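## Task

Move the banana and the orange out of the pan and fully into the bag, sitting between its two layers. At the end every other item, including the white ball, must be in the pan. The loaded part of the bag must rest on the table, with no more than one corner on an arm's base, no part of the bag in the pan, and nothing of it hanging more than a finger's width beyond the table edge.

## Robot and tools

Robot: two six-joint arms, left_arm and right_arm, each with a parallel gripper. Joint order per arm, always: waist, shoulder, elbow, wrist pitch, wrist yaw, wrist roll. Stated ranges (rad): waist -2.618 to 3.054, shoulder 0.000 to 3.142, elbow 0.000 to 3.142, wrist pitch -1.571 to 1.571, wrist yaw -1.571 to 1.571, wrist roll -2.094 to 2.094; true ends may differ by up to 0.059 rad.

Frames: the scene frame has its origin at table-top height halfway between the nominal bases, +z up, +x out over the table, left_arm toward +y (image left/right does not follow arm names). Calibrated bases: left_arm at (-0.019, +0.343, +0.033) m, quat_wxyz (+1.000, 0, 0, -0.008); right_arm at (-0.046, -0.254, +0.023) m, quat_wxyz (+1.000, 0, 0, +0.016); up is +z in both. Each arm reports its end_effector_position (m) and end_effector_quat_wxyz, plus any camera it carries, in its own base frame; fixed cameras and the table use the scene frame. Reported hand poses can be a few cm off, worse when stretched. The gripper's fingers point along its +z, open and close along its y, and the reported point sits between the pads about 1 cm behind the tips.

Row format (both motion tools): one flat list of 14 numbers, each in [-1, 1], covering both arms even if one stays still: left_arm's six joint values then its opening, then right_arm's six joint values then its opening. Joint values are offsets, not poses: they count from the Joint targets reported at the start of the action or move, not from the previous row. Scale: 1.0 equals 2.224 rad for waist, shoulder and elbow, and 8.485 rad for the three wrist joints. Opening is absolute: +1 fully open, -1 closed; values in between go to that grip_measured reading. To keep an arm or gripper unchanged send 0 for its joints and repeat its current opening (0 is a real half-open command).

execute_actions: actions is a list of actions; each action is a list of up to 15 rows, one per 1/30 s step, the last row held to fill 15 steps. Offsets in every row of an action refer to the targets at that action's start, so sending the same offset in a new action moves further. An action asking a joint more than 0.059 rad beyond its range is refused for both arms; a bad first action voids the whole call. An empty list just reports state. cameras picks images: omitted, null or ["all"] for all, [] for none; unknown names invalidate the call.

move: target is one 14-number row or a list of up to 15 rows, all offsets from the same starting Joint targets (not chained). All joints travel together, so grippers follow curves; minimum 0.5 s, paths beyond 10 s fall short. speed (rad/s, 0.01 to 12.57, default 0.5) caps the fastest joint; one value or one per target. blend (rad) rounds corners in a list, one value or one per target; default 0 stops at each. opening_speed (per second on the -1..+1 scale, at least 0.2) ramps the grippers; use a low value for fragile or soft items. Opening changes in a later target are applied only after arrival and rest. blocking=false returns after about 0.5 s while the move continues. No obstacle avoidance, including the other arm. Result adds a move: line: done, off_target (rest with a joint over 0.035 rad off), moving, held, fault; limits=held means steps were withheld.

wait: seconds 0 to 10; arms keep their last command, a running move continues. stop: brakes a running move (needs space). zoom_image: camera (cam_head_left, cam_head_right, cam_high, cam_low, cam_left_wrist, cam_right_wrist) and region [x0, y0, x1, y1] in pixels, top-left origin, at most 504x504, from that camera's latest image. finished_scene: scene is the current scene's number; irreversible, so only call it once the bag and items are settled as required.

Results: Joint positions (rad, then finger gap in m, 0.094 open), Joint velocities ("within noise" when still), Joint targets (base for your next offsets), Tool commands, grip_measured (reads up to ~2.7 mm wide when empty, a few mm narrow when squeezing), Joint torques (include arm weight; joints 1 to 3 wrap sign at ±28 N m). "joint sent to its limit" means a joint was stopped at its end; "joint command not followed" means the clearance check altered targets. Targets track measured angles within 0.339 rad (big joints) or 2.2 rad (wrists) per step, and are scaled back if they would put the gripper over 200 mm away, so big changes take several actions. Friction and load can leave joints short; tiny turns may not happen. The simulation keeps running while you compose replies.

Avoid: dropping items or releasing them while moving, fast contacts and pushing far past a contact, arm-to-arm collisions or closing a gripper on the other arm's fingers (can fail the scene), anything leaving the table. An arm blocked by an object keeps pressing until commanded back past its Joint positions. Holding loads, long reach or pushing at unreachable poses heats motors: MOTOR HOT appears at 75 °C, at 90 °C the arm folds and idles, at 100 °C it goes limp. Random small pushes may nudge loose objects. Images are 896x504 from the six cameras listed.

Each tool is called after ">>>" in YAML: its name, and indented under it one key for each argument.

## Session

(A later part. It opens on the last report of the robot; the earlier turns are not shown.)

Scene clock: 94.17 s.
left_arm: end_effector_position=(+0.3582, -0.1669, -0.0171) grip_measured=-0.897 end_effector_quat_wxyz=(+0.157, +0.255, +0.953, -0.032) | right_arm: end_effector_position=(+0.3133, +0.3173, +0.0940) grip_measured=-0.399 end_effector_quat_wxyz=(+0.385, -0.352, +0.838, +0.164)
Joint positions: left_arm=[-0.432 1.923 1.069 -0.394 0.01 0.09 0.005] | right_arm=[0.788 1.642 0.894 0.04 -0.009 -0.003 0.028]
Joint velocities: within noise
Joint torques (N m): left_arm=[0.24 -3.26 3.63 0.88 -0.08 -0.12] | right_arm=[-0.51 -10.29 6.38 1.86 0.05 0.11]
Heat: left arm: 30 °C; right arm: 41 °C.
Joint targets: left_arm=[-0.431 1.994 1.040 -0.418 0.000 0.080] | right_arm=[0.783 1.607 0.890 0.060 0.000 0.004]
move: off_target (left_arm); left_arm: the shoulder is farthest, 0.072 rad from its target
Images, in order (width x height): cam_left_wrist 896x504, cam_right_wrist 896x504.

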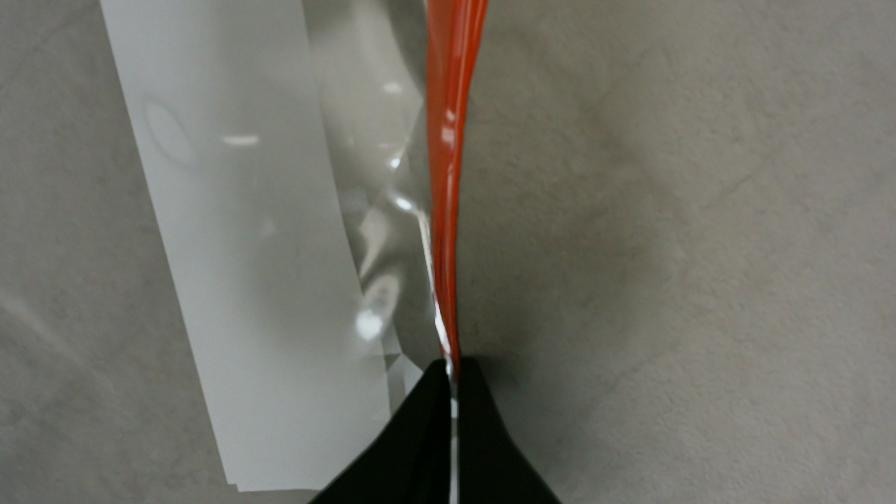

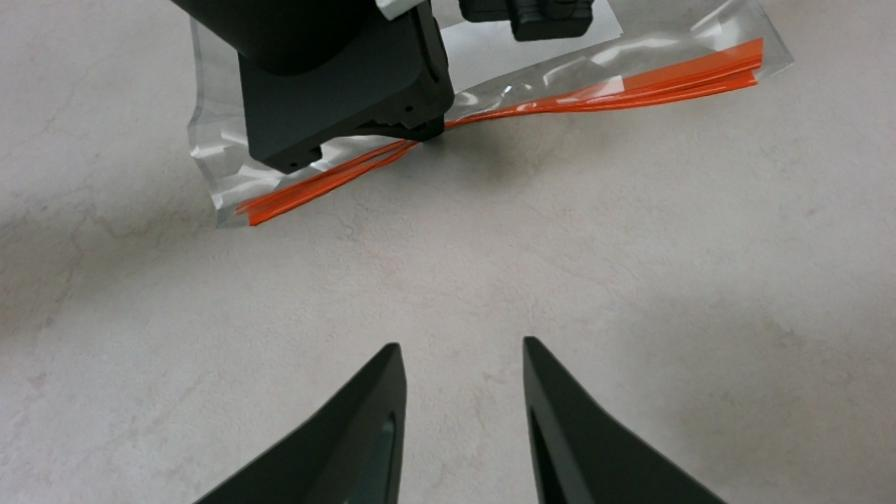

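>>> move:
  target:
    - [0,-0.03,0,0,0,0,-1,0,0,0,0,0,0,-0.4]
    - [0,-0.1,0,0,0,0,-1,0,0,0,0,0,0,-0.4]
  speed: 0.2
  cameras: ["cam_right_wrist","cam_left_wrist","cam_head_left"]

>>> zoom_image:
  camera: "cam_right_wrist"
  region: [180, 0, 820, 280]

Scene clock: 96.23 s.
left_arm: end_effector_position=(+0.3616, -0.1680, +0.0233) grip_measured=-0.985 end_effector_quat_wxyz=(+0.203, +0.253, +0.945, -0.039) | right_arm: end_effector_position=(+0.3133, +0.3173, +0.0940) grip_measured=-0.399 end_effector_quat_wxyz=(+0.385, -0.352, +0.838, +0.164)
Joint positions: left_arm=[-0.432 1.796 1.048 -0.406 0.007 0.089 0.001] | right_arm=[0.788 1.642 0.894 0.04 -0.009 -0.003 0.028]
Joint velocities: within noise
Joint torques (N m): left_arm=[0.21 -10.04 6.24 1.2 -0.06 -0.12] | right_arm=[-0.51 -10.29 6.41 1.86 0.06 0.12]
Heat: left arm: 30 °C; right arm: 41 °C.
Joint targets: left_arm=[-0.431 1.772 1.040 -0.418 0.000 0.080] | right_arm=[0.783 1.607 0.890 0.060 0.000 0.004]
move: done
Images, in order (width x height): cam_head_left 896x504, cam_left_wrist 896x504, cam_right_wrist 896x504.

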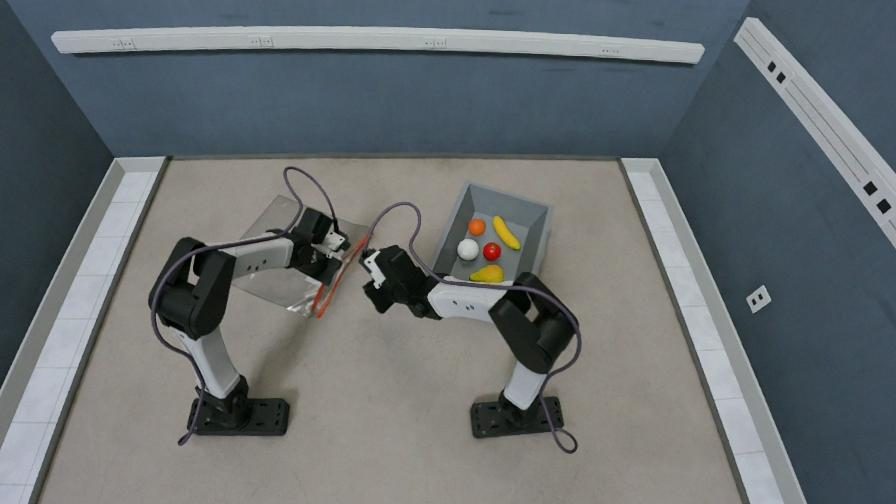

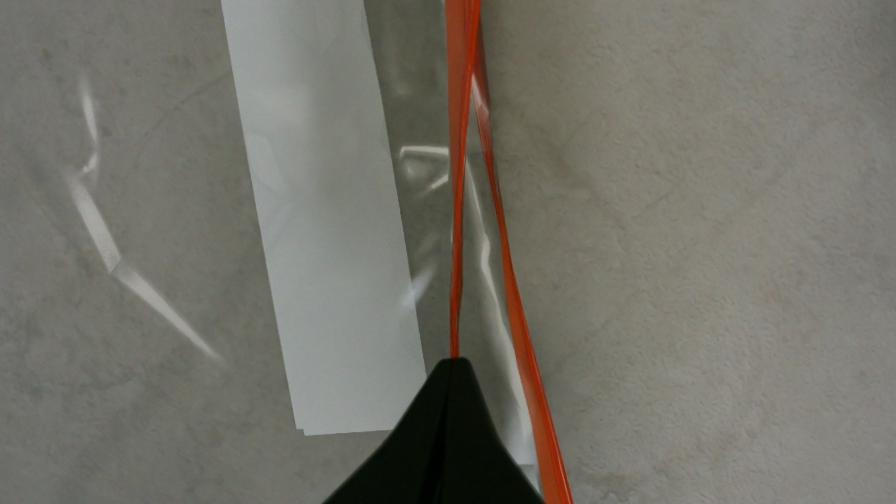

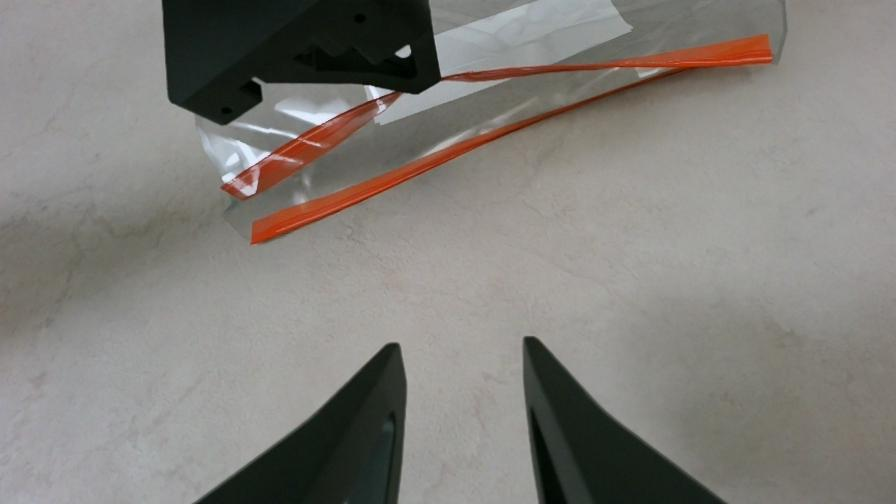

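Region (180, 0, 820, 280) is 640x280 pixels. A region can be at most 504 by 504 pixels.

>>> move:
  target:
    - [0.031,-0.0038,0.1142,-0.0368,0,0,-1,0,-0.12,0,0,0,0,0.5]
    - [0.031,-0.0038,0.1142,-0.0368,0,0,-1,-0.2633,0.1593,0.4231,-0.1332,0,0,0.5]
  speed: 0.6

Scene clock: 100.13 s.
left_arm: end_effector_position=(+0.3748, -0.1454, +0.0721) grip_measured=-0.985 end_effector_quat_wxyz=(+0.168, +0.223, +0.960, -0.027) | right_arm: end_effector_position=(+0.4452, +0.0899, +0.1518) grip_measured=+0.499 end_effector_quat_wxyz=(+0.176, -0.098, +0.979, +0.020)
Joint positions: left_arm=[-0.367 1.787 1.276 -0.718 0.007 0.089 0.001] | right_arm=[0.197 1.949 1.802 -1.069 -0.006 -0.002 0.07]
Joint velocities: within noise
Joint torques (N m): left_arm=[0.51 -10.32 9.2 1.02 -0.06 -0.14] | right_arm=[0.05 -8.79 9.48 0.89 0.03 0.11]
Heat: left arm: 30 °C; right arm: 41 °C.
Joint targets: left_arm=[-0.363 1.764 1.294 -0.730 0.000 0.080] | right_arm=[0.197 1.961 1.831 -1.070 0.000 0.004]
move: done

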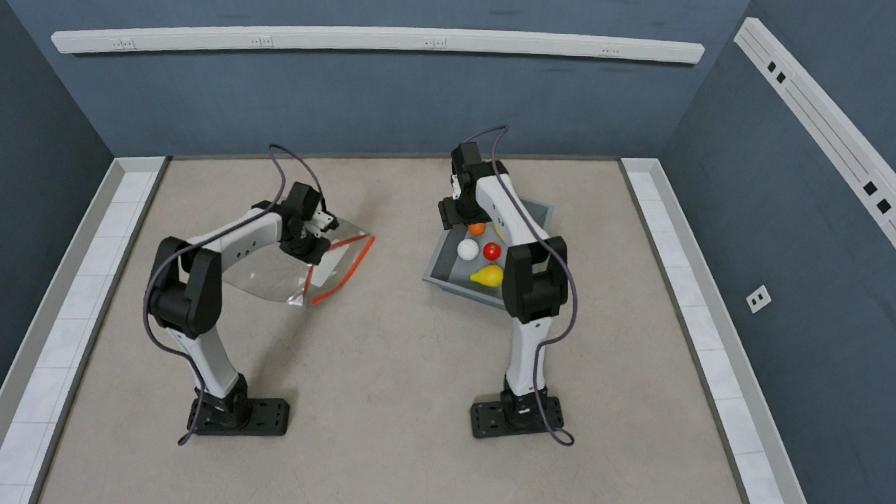

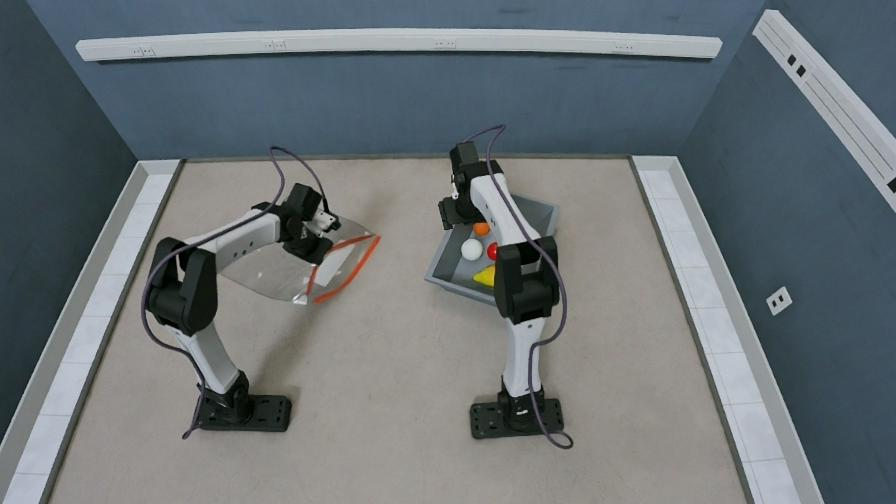

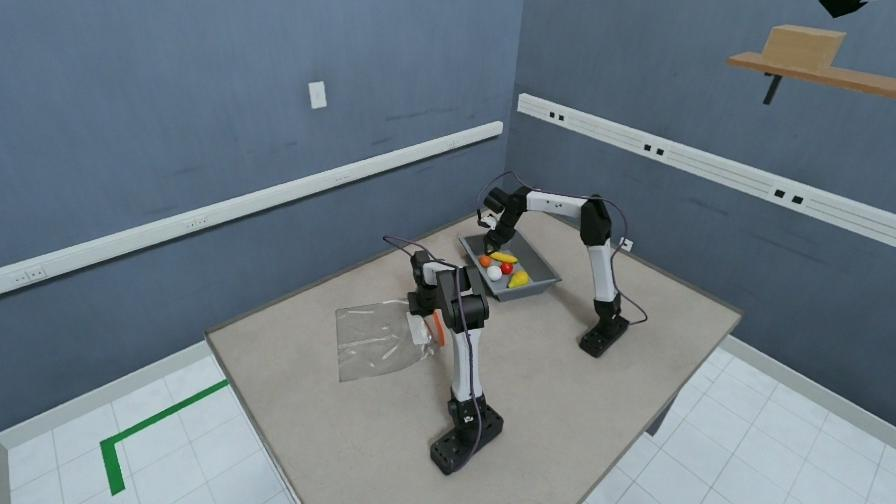

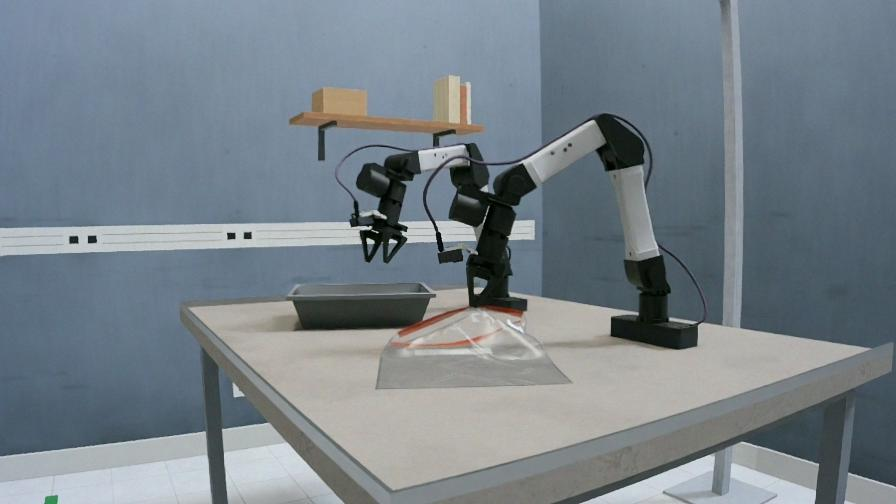

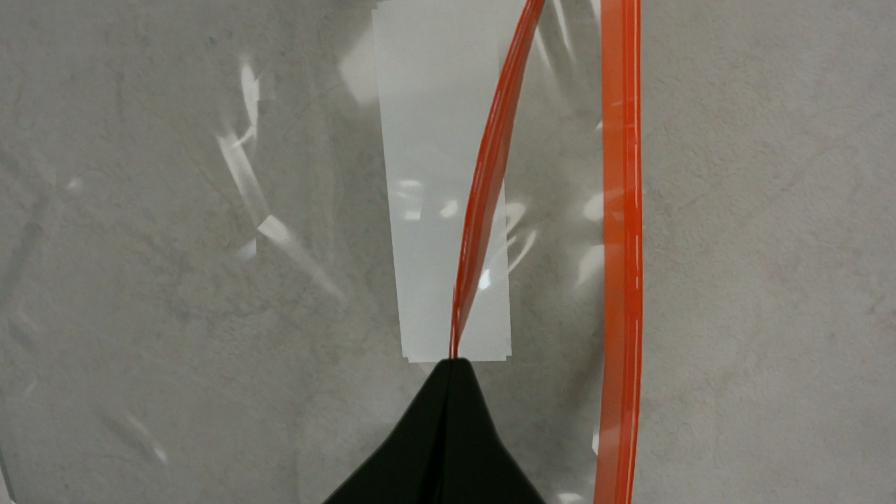

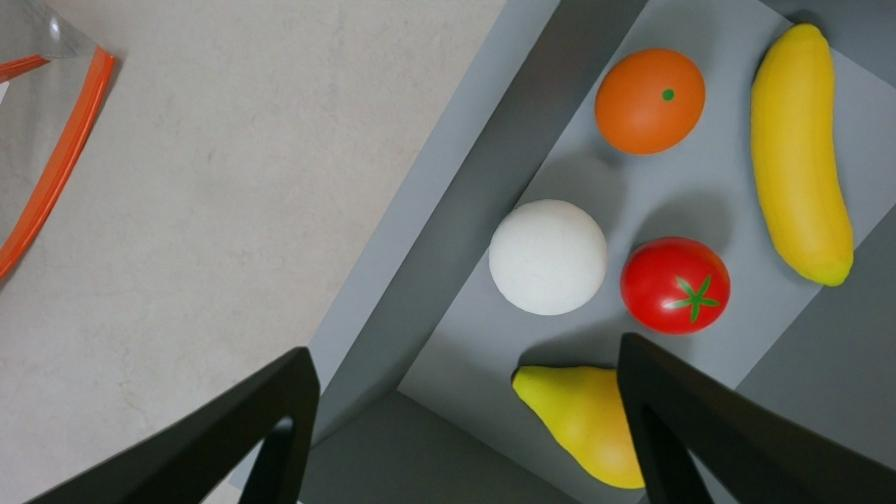

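>>> move:
  target:
    - [0,0,0,0,0,0,-1,-0.0441,0.0745,0.0922,-0.0047,0,0,0.5]
  speed: 0.5
  cameras: ["cam_right_wrist"]

Scene clock: 102.20 s.
left_arm: end_effector_position=(+0.3748, -0.1454, +0.0721) grip_measured=-0.985 end_effector_quat_wxyz=(+0.168, +0.223, +0.960, -0.027) | right_arm: end_effector_position=(+0.4899, +0.0492, +0.1416) grip_measured=+0.499 end_effector_quat_wxyz=(+0.176, -0.050, +0.983, +0.011)
Joint positions: left_arm=[-0.367 1.787 1.276 -0.718 0.007 0.089 0.001] | right_arm=[0.099 2.117 2.008 -1.108 -0.005 -0.002 0.07]
Joint velocities: left_arm=[within noise] | right_arm=[0.002 0.002 -0.007 0.154 0.007 -0.007 0]
Joint torques (N m): left_arm=[0.49 -10.28 9.25 1.05 -0.06 -0.13] | right_arm=[0.24 -10.21 9.36 0.92 0.01 0.11]
Heat: left arm: 30 °C; right arm: 41 °C.
Joint targets: left_arm=[-0.363 1.764 1.294 -0.730 0.000 0.080] | right_arm=[0.099 2.127 2.036 -1.110 0.000 0.004]
move: done
Images, in order (width x height): cam_right_wrist 896x504.

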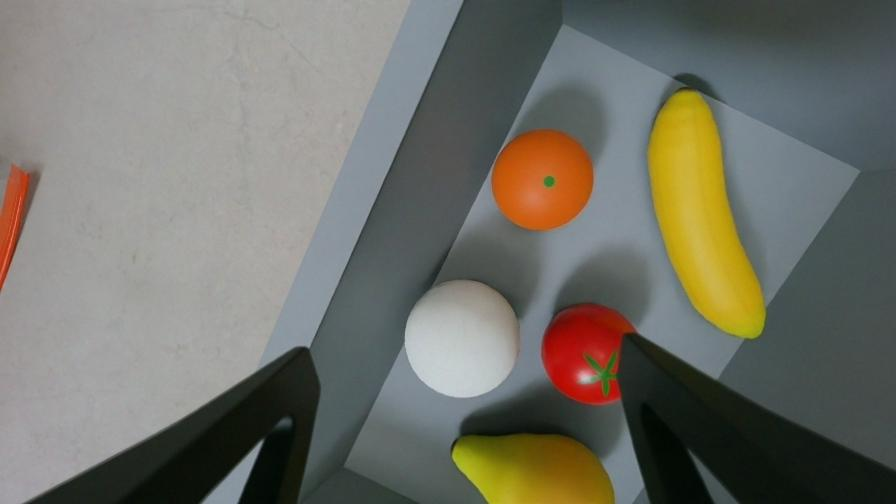

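>>> move:
  target:
    - [0,0,0,0,0,0,-1,-0.0324,0.1662,0.1816,-0.0275,0,-0.1066,0.6]
  speed: 0.5
  cameras: ["cam_right_wrist"]

Scene clock: 105.70 s.
left_arm: end_effector_position=(+0.3748, -0.1454, +0.0721) grip_measured=-0.985 end_effector_quat_wxyz=(+0.168, +0.223, +0.960, -0.027) | right_arm: end_effector_position=(+0.5168, +0.0176, +0.0751) grip_measured=+0.599 end_effector_quat_wxyz=(+0.075, -0.445, +0.892, -0.032)
Joint positions: left_arm=[-0.367 1.787 1.276 -0.718 0.007 0.089 0.001] | right_arm=[0.033 2.483 2.413 -1.339 -0.005 -0.892 0.075]
Joint velocities: within noise
Joint torques (N m): left_arm=[0.57 -10.32 9.26 1.04 -0.05 -0.13] | right_arm=[-0.54 -12 8.83 0.55 -0.03 -0.06]
Heat: left arm: 32 °C; right arm: 41 °C.
Joint targets: left_arm=[-0.363 1.764 1.294 -0.730 0.000 0.080] | right_arm=[0.027 2.497 2.440 -1.344 0.000 -0.900]
move: done
Images, in order (width x height): cam_right_wrist 896x504.

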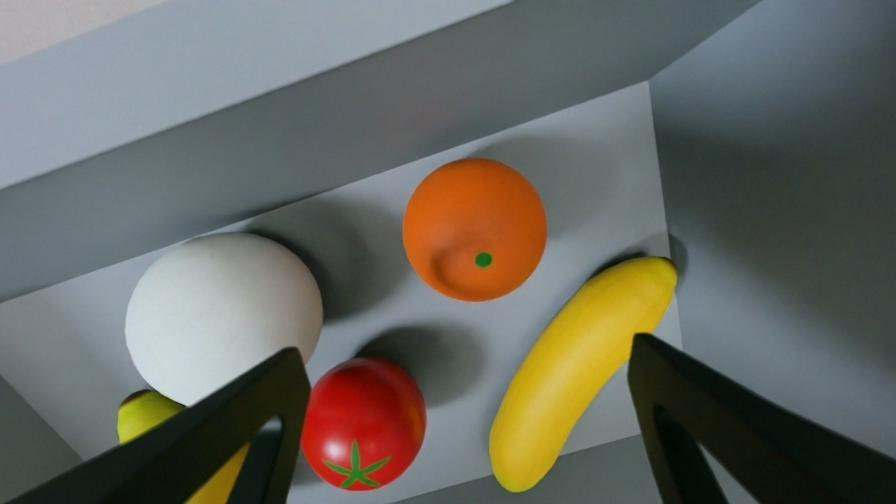

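>>> move:
  target:
    - [0,0,0,0,0,0,-1,0.018,0.0248,-0.0078,0.0087,0,0,0.5]
  speed: 0.3
  cameras: ["cam_right_wrist"]

Scene clock: 107.47 s.
left_arm: end_effector_position=(+0.3748, -0.1454, +0.0721) grip_measured=-0.985 end_effector_quat_wxyz=(+0.168, +0.223, +0.960, -0.027) | right_arm: end_effector_position=(+0.5266, +0.0353, +0.0484) grip_measured=+0.501 end_effector_quat_wxyz=(+0.074, -0.460, +0.884, -0.030)
Joint positions: left_arm=[-0.367 1.787 1.276 -0.718 0.007 0.089 0.001] | right_arm=[0.065 2.541 2.413 -1.283 -0.005 -0.893 0.071]
Joint velocities: within noise
Joint torques (N m): left_arm=[0.57 -10.35 9.26 1.03 -0.07 -0.13] | right_arm=[0.34 -12.53 7.25 0.68 -0.03 -0.02]
Heat: left arm: 32 °C; right arm: 42 °C.
Joint targets: left_arm=[-0.363 1.764 1.294 -0.730 0.000 0.080] | right_arm=[0.067 2.552 2.423 -1.269 0.000 -0.900]
move: done
Images, in order (width x height): cam_right_wrist 896x504.

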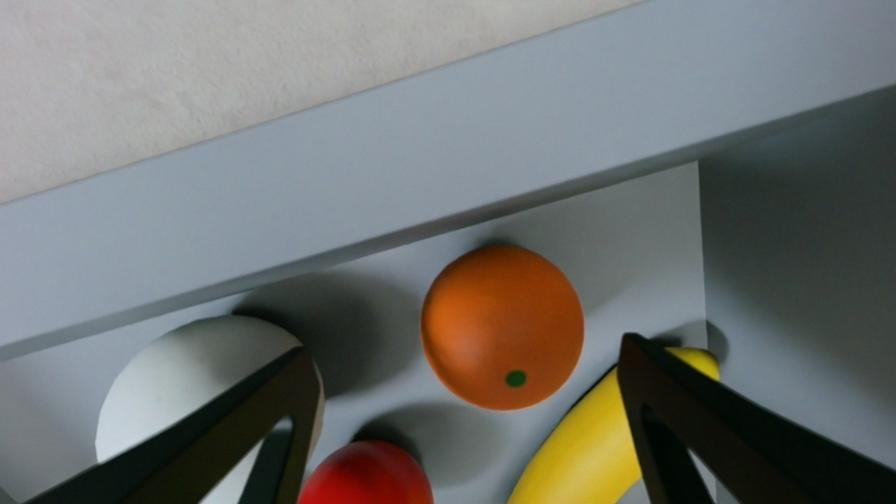

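>>> move:
  target:
    - [0,0,0,0,0,0,-1,-0.0101,0.0282,0.0534,-0.0068,0,-0.0354,0.45]
  speed: 0.3
  cameras: ["cam_right_wrist"]

Scene clock: 109.73 s.
left_arm: end_effector_position=(+0.3748, -0.1454, +0.0721) grip_measured=-0.985 end_effector_quat_wxyz=(+0.168, +0.223, +0.960, -0.027) | right_arm: end_effector_position=(+0.5347, +0.0278, +0.0470) grip_measured=+0.451 end_effector_quat_wxyz=(+0.071, -0.580, +0.810, -0.043)
Joint positions: left_arm=[-0.367 1.787 1.276 -0.718 0.007 0.089 0.001] | right_arm=[0.05 2.598 2.515 -1.323 -0.005 -1.192 0.068]
Joint velocities: within noise
Joint torques (N m): left_arm=[0.5 -10.33 9.24 1.03 -0.05 -0.13] | right_arm=[-0.53 -12.26 8.88 0.54 -0.04 -0.02]
Heat: left arm: 33 °C; right arm: 42 °C.
Joint targets: left_arm=[-0.363 1.764 1.294 -0.730 0.000 0.080] | right_arm=[0.045 2.615 2.542 -1.327 0.000 -1.201]
move: done
Images, in order (width x height): cam_right_wrist 896x504.

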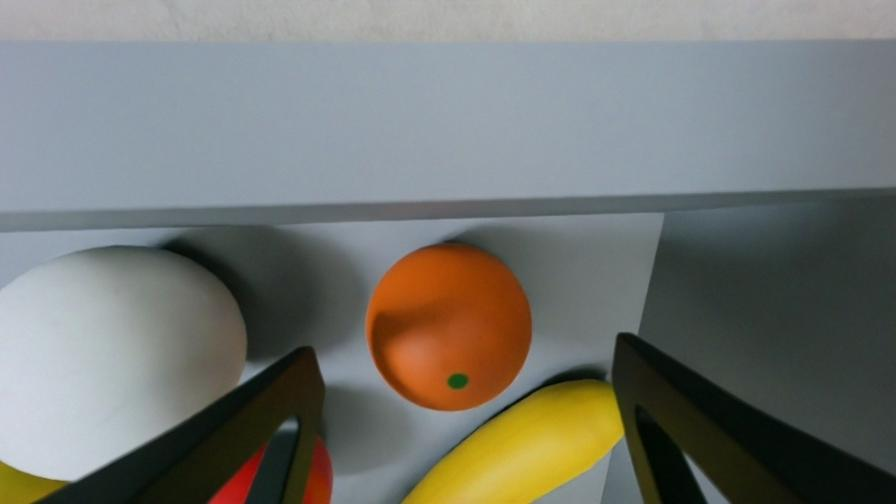

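>>> move:
  target:
    - [0,0,0,0,0,0,-1,-0.0025,-0.0304,-0.1109,0.0211,0,0,0.38]
  speed: 0.2
  cameras: ["cam_right_wrist"]

Scene clock: 111.73 s.
left_arm: end_effector_position=(+0.3748, -0.1454, +0.0721) grip_measured=-0.985 end_effector_quat_wxyz=(+0.168, +0.223, +0.960, -0.027) | right_arm: end_effector_position=(+0.5309, +0.0294, +0.0019) grip_measured=+0.381 end_effector_quat_wxyz=(+0.068, -0.581, +0.811, -0.029)
Joint positions: left_arm=[-0.367 1.787 1.276 -0.718 0.007 0.089 0.001] | right_arm=[0.047 2.583 2.309 -1.151 -0.024 -1.194 0.065]
Joint velocities: within noise
Joint torques (N m): left_arm=[0.53 -10.3 9.26 1.04 -0.06 -0.13] | right_arm=[-0.8 -16.85 5.03 0.6 0.11 -0.02]
Heat: left arm: 33 °C; right arm: 43 °C.
Joint targets: left_arm=[-0.363 1.764 1.294 -0.730 0.000 0.080] | right_arm=[0.039 2.547 2.295 -1.148 0.000 -1.201]
move: done
Images, in order (width x height): cam_right_wrist 896x504.

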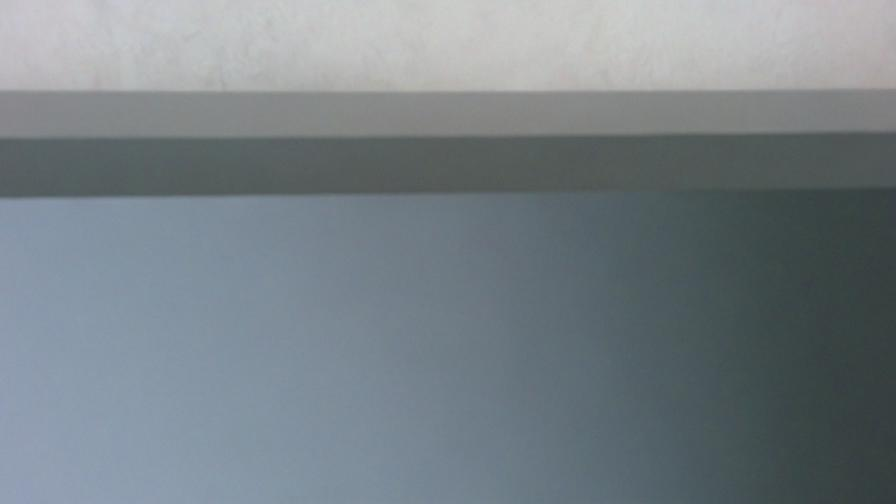

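>>> move:
  target:
    - [0,0,0,0,0,0,-1,0,-0.018,0,0,0,0,0.38]
  speed: 0.2

>>> zoom_image:
  camera: "cam_head_left"
  region: [400, 150, 600, 320]

Scene clock: 112.80 s.
left_arm: end_effector_position=(+0.3748, -0.1454, +0.0721) grip_measured=-0.985 end_effector_quat_wxyz=(+0.168, +0.223, +0.960, -0.027) | right_arm: end_effector_position=(+0.5307, +0.0270, +0.0051) grip_measured=+0.381 end_effector_quat_wxyz=(+0.067, -0.580, +0.811, -0.037)
Joint positions: left_arm=[-0.367 1.787 1.276 -0.718 0.007 0.089 0.001] | right_arm=[0.047 2.571 2.299 -1.148 -0.011 -1.194 0.065]
Joint velocities: within noise
Joint torques (N m): left_arm=[0.54 -10.32 9.24 1.03 -0.05 -0.14] | right_arm=[-0.84 -19.28 5.96 0.54 -0.03 -0.02]
Heat: left arm: 34 °C; right arm: 44 °C.
Joint targets: left_arm=[-0.363 1.764 1.294 -0.730 0.000 0.080] | right_arm=[0.039 2.507 2.295 -1.148 0.000 -1.201]
move: off_target (right_arm); right_arm: the shoulder is farthest, 0.064 rad from its target

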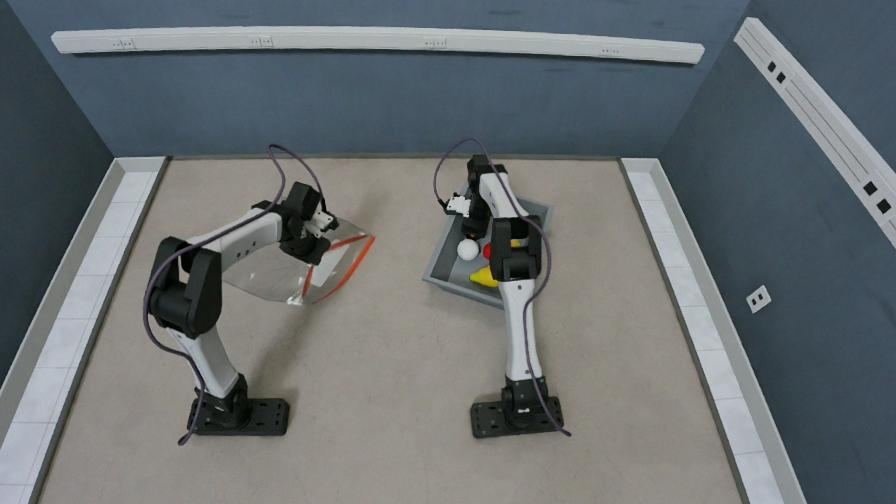

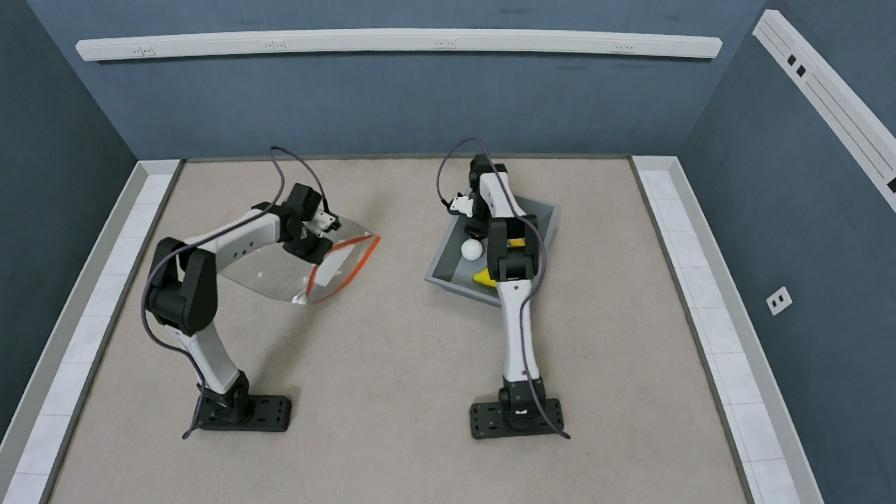

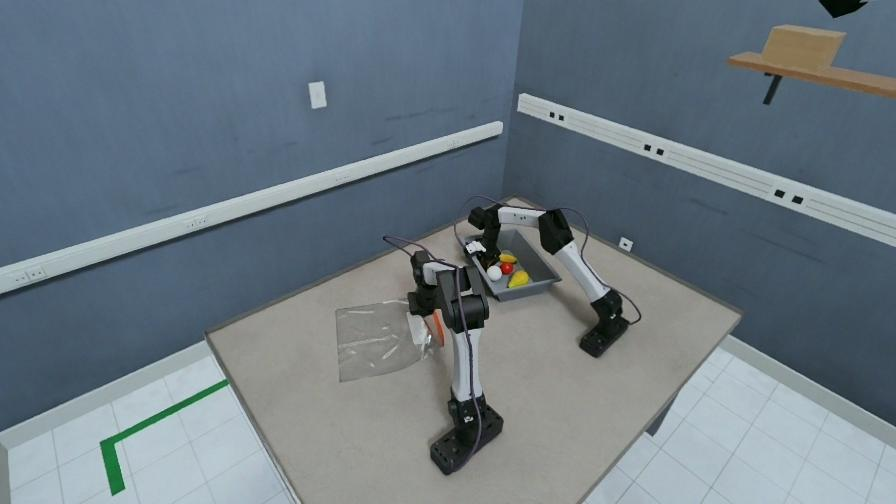

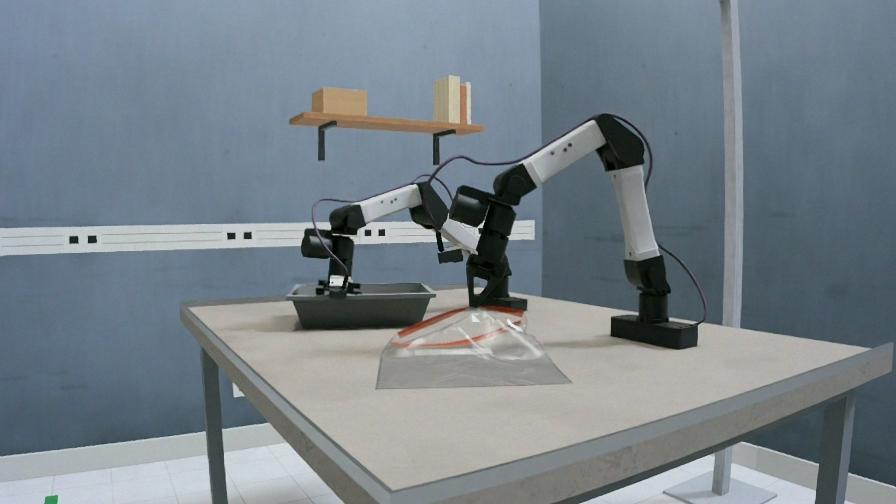

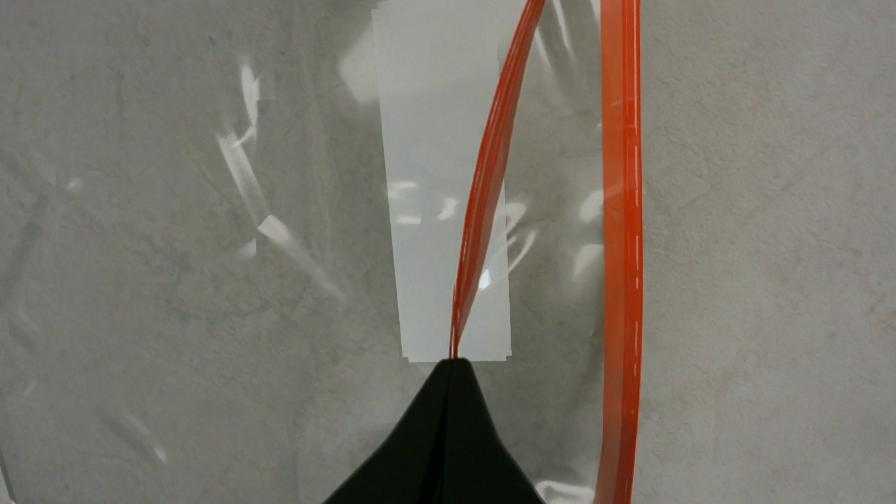

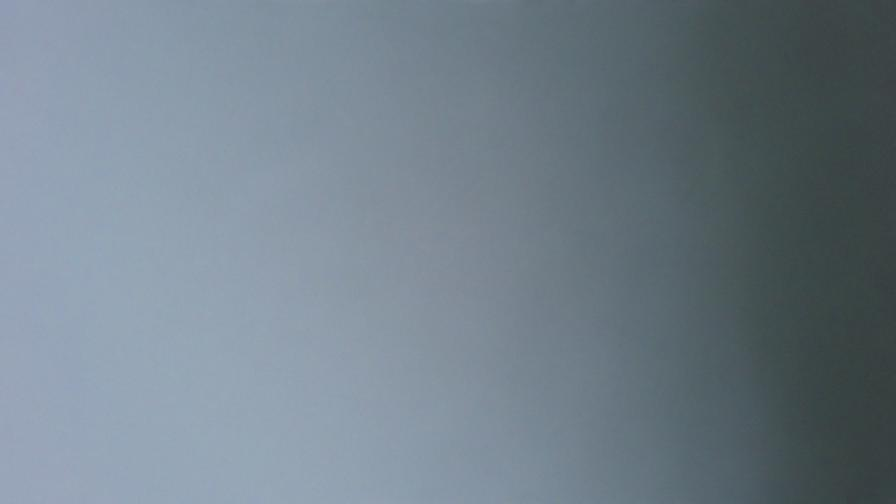

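Scaled by 2.520 from the camera's 896x504 image, which has a finer 1280x720 frame.

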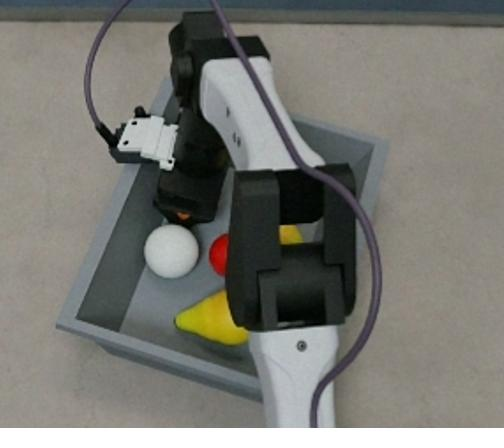

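>>> move:
  target:
    - [0,0,0,0,0,0,-1,0.01,-0.012,0,0,0,0,0.38]
  speed: 0.2
  cameras: ["cam_low","cam_right_wrist","cam_high","cam_head_left"]

>>> zoom_image:
  camera: "cam_low"
  region: [270, 200, 470, 350]

>>> zoom_image:
  camera: "cam_high"
  region: [440, 190, 580, 310]

Scene clock: 114.50 s.
left_arm: end_effector_position=(+0.3748, -0.1454, +0.0721) grip_measured=-0.985 end_effector_quat_wxyz=(+0.168, +0.223, +0.960, -0.027) | right_arm: end_effector_position=(+0.5337, +0.0294, +0.0208) grip_measured=+0.381 end_effector_quat_wxyz=(+0.079, -0.581, +0.809, -0.046)
Joint positions: left_arm=[-0.367 1.787 1.276 -0.718 0.007 0.089 0.001] | right_arm=[0.052 2.54 2.299 -1.148 -0.009 -1.194 0.065]
Joint velocities: within noise
Joint torques (N m): left_arm=[0.55 -10.32 9.29 1.04 -0.06 -0.12] | right_arm=[0.76 -18.78 6.05 0.58 0 -0.02]
Heat: left arm: 34 °C; right arm: 45 °C.
Joint targets: left_arm=[-0.363 1.764 1.294 -0.730 0.000 0.080] | right_arm=[0.061 2.480 2.295 -1.148 0.000 -1.201]
move: off_target (right_arm); right_arm: the shoulder is farthest, 0.060 rad from its target
Images, in order (width x height): cam_head_left 896x504, cam_high 896x504, cam_low 896x504, cam_right_wrist 896x504.

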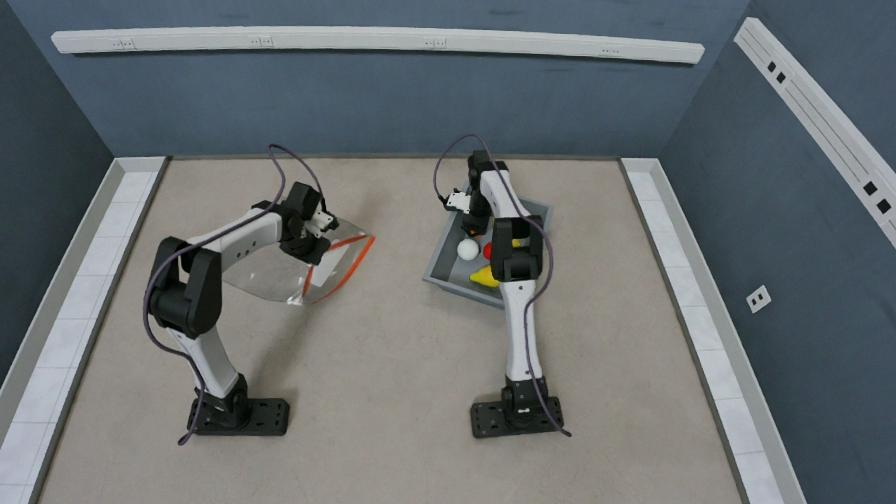

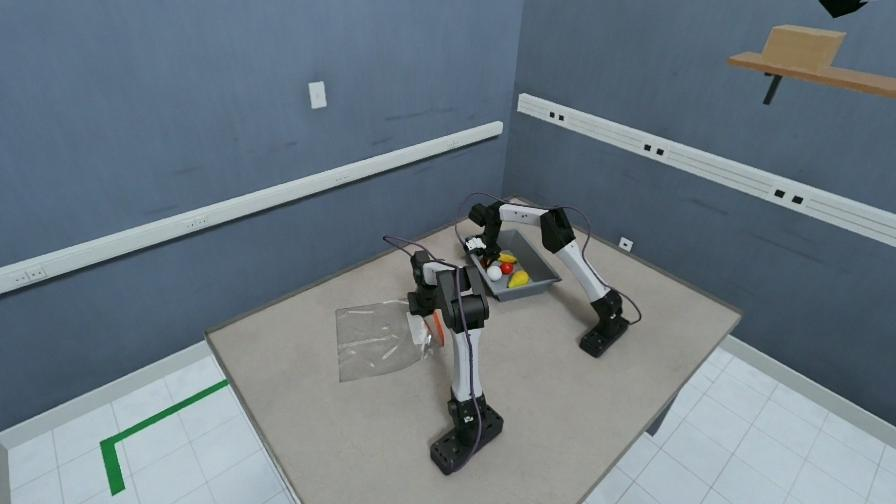

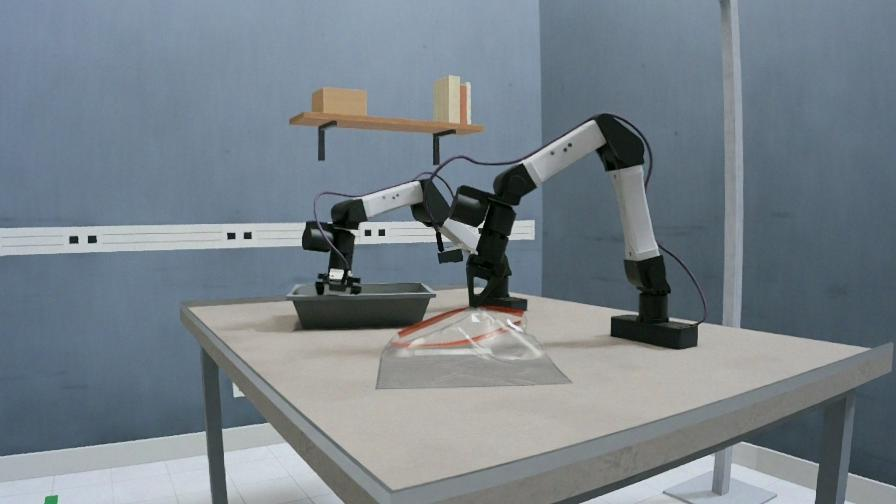

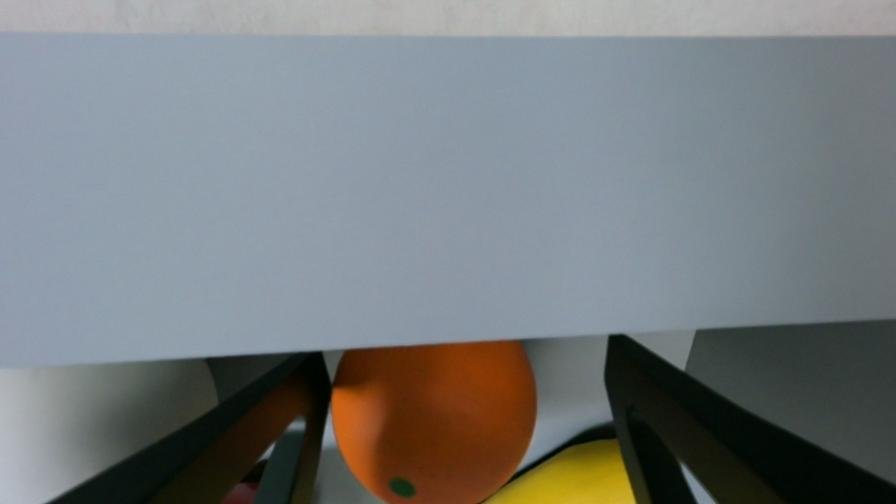

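Scaled by 2.520 from the camera's 896x504 image, which has a finer 1280x720 frame.

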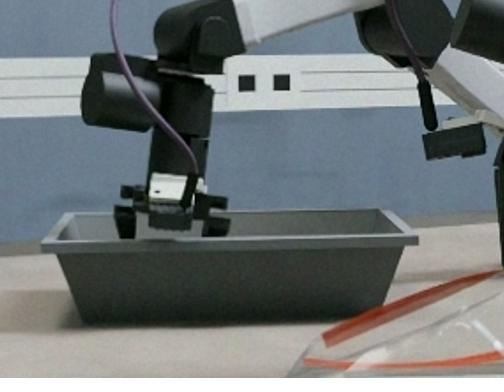

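Scaled by 3.600 from the camera's 896x504 image, which has a finer 1280x720 frame.

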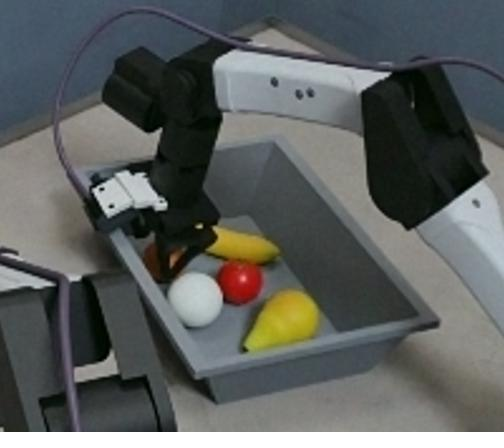

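>>> move:
  target:
    - [0,0,0,0,0,0,-1,-0.0139,-0.018,-0.064,0.0077,0,0,0.4]
  speed: 0.2
  cameras: ["cam_right_wrist","cam_high"]

>>> zoom_image:
  camera: "cam_high"
  region: [440, 190, 580, 310]

Scene clock: 116.00 s.
left_arm: end_effector_position=(+0.3748, -0.1454, +0.0721) grip_measured=-0.985 end_effector_quat_wxyz=(+0.168, +0.223, +0.960, -0.027) | right_arm: end_effector_position=(+0.5181, +0.0246, +0.0074) grip_measured=+0.399 end_effector_quat_wxyz=(+0.067, -0.579, +0.812, -0.037)
Joint positions: left_arm=[-0.367 1.787 1.276 -0.718 0.007 0.089 0.001] | right_arm=[0.044 2.492 2.161 -1.088 -0.01 -1.194 0.066]
Joint velocities: within noise
Joint torques (N m): left_arm=[0.54 -10.33 9.22 1.04 -0.06 -0.14] | right_arm=[-1.28 -17.8 5.48 0.62 0 -0.02]
Heat: left arm: 34 °C; right arm: 46 °C.
Joint targets: left_arm=[-0.363 1.764 1.294 -0.730 0.000 0.080] | right_arm=[0.030 2.440 2.152 -1.083 0.000 -1.201]
move: off_target (right_arm); right_arm: the shoulder is farthest, 0.052 rad from its target
Images, in order (width x height): cam_high 896x504, cam_right_wrist 896x504.

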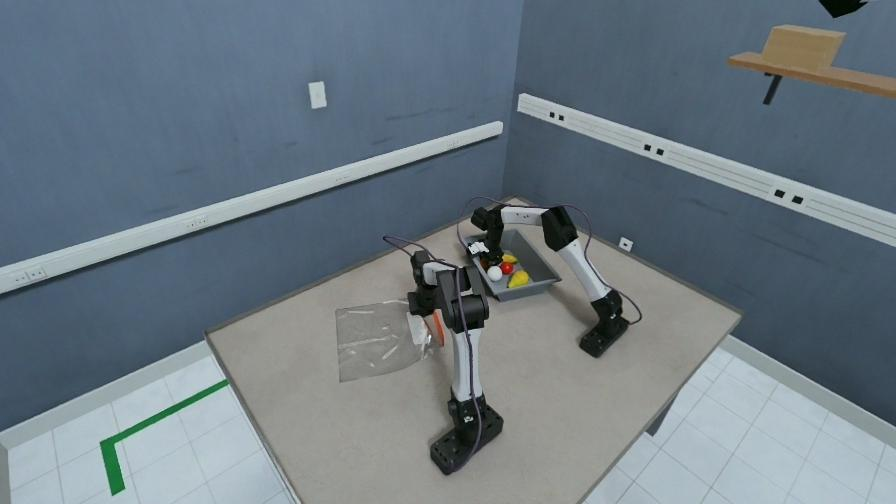

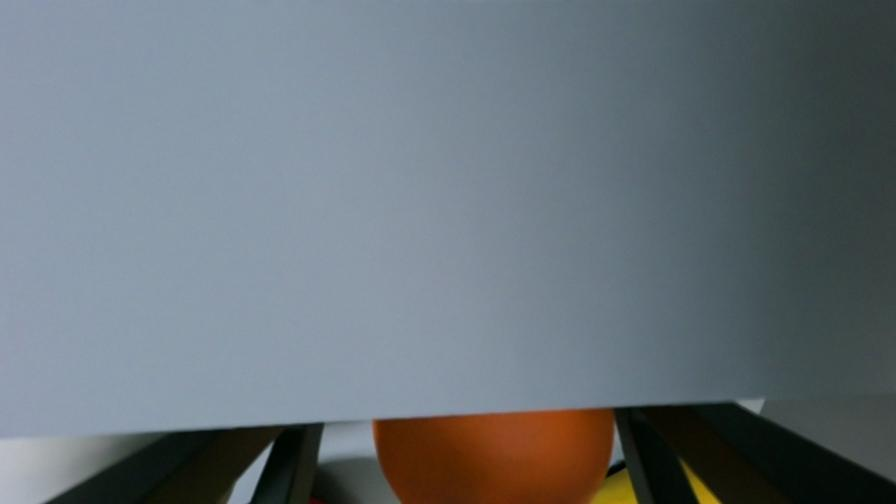

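Scaled by 3.600 from the camera's 896x504 image, which has a finer 1280x720 frame.

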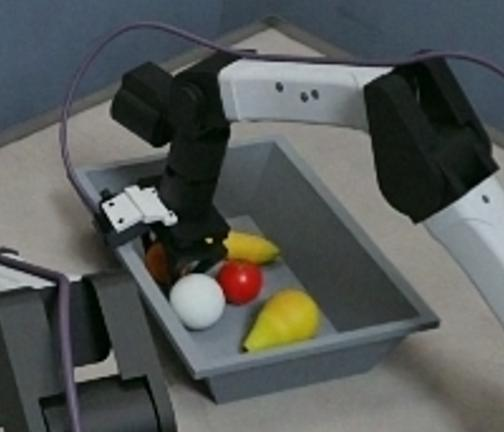

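>>> move:
  target:
    - [0,0,0,0,0,0,-1,0.005,0,0,0,0,0,0.0]
  speed: 0.2
  opening_speed: 0.5
  cameras: ["cam_right_wrist"]

Scene clock: 117.27 s.
left_arm: end_effector_position=(+0.3748, -0.1454, +0.0721) grip_measured=-0.985 end_effector_quat_wxyz=(+0.168, +0.223, +0.960, -0.027) | right_arm: end_effector_position=(+0.5182, +0.0246, +0.0074) grip_measured=+0.002 end_effector_quat_wxyz=(+0.067, -0.579, +0.812, -0.037)
Joint positions: left_arm=[-0.367 1.787 1.276 -0.718 0.007 0.089 0.001] | right_arm=[0.044 2.492 2.161 -1.088 -0.01 -1.194 0.047]
Joint velocities: within noise
Joint torques (N m): left_arm=[0.51 -10.33 9.26 1.03 -0.05 -0.13] | right_arm=[-0.2 -17.8 5.53 0.59 0.01 -0.02]
Heat: left arm: 35 °C; right arm: 46 °C.
Joint targets: left_arm=[-0.363 1.764 1.294 -0.730 0.000 0.080] | right_arm=[0.041 2.440 2.153 -1.083 0.000 -1.201]
move: off_target (right_arm); right_arm: the shoulder is farthest, 0.052 rad from its target
Images, in order (width x height): cam_right_wrist 896x504.

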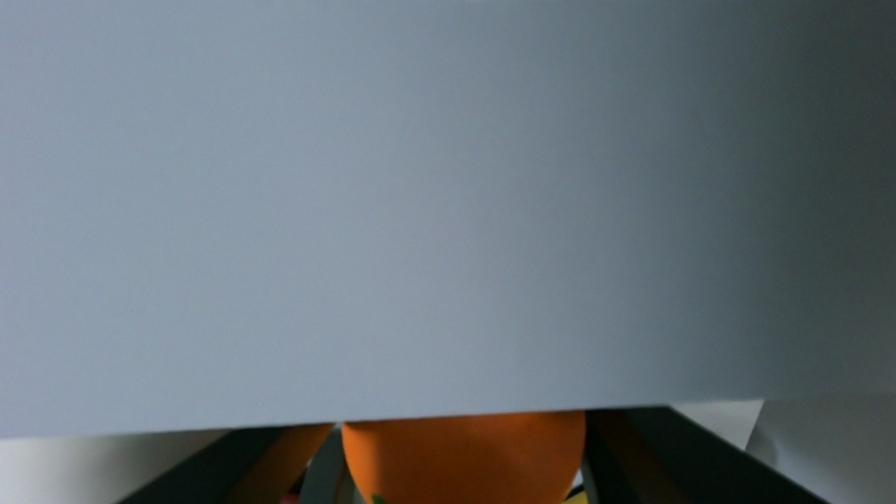

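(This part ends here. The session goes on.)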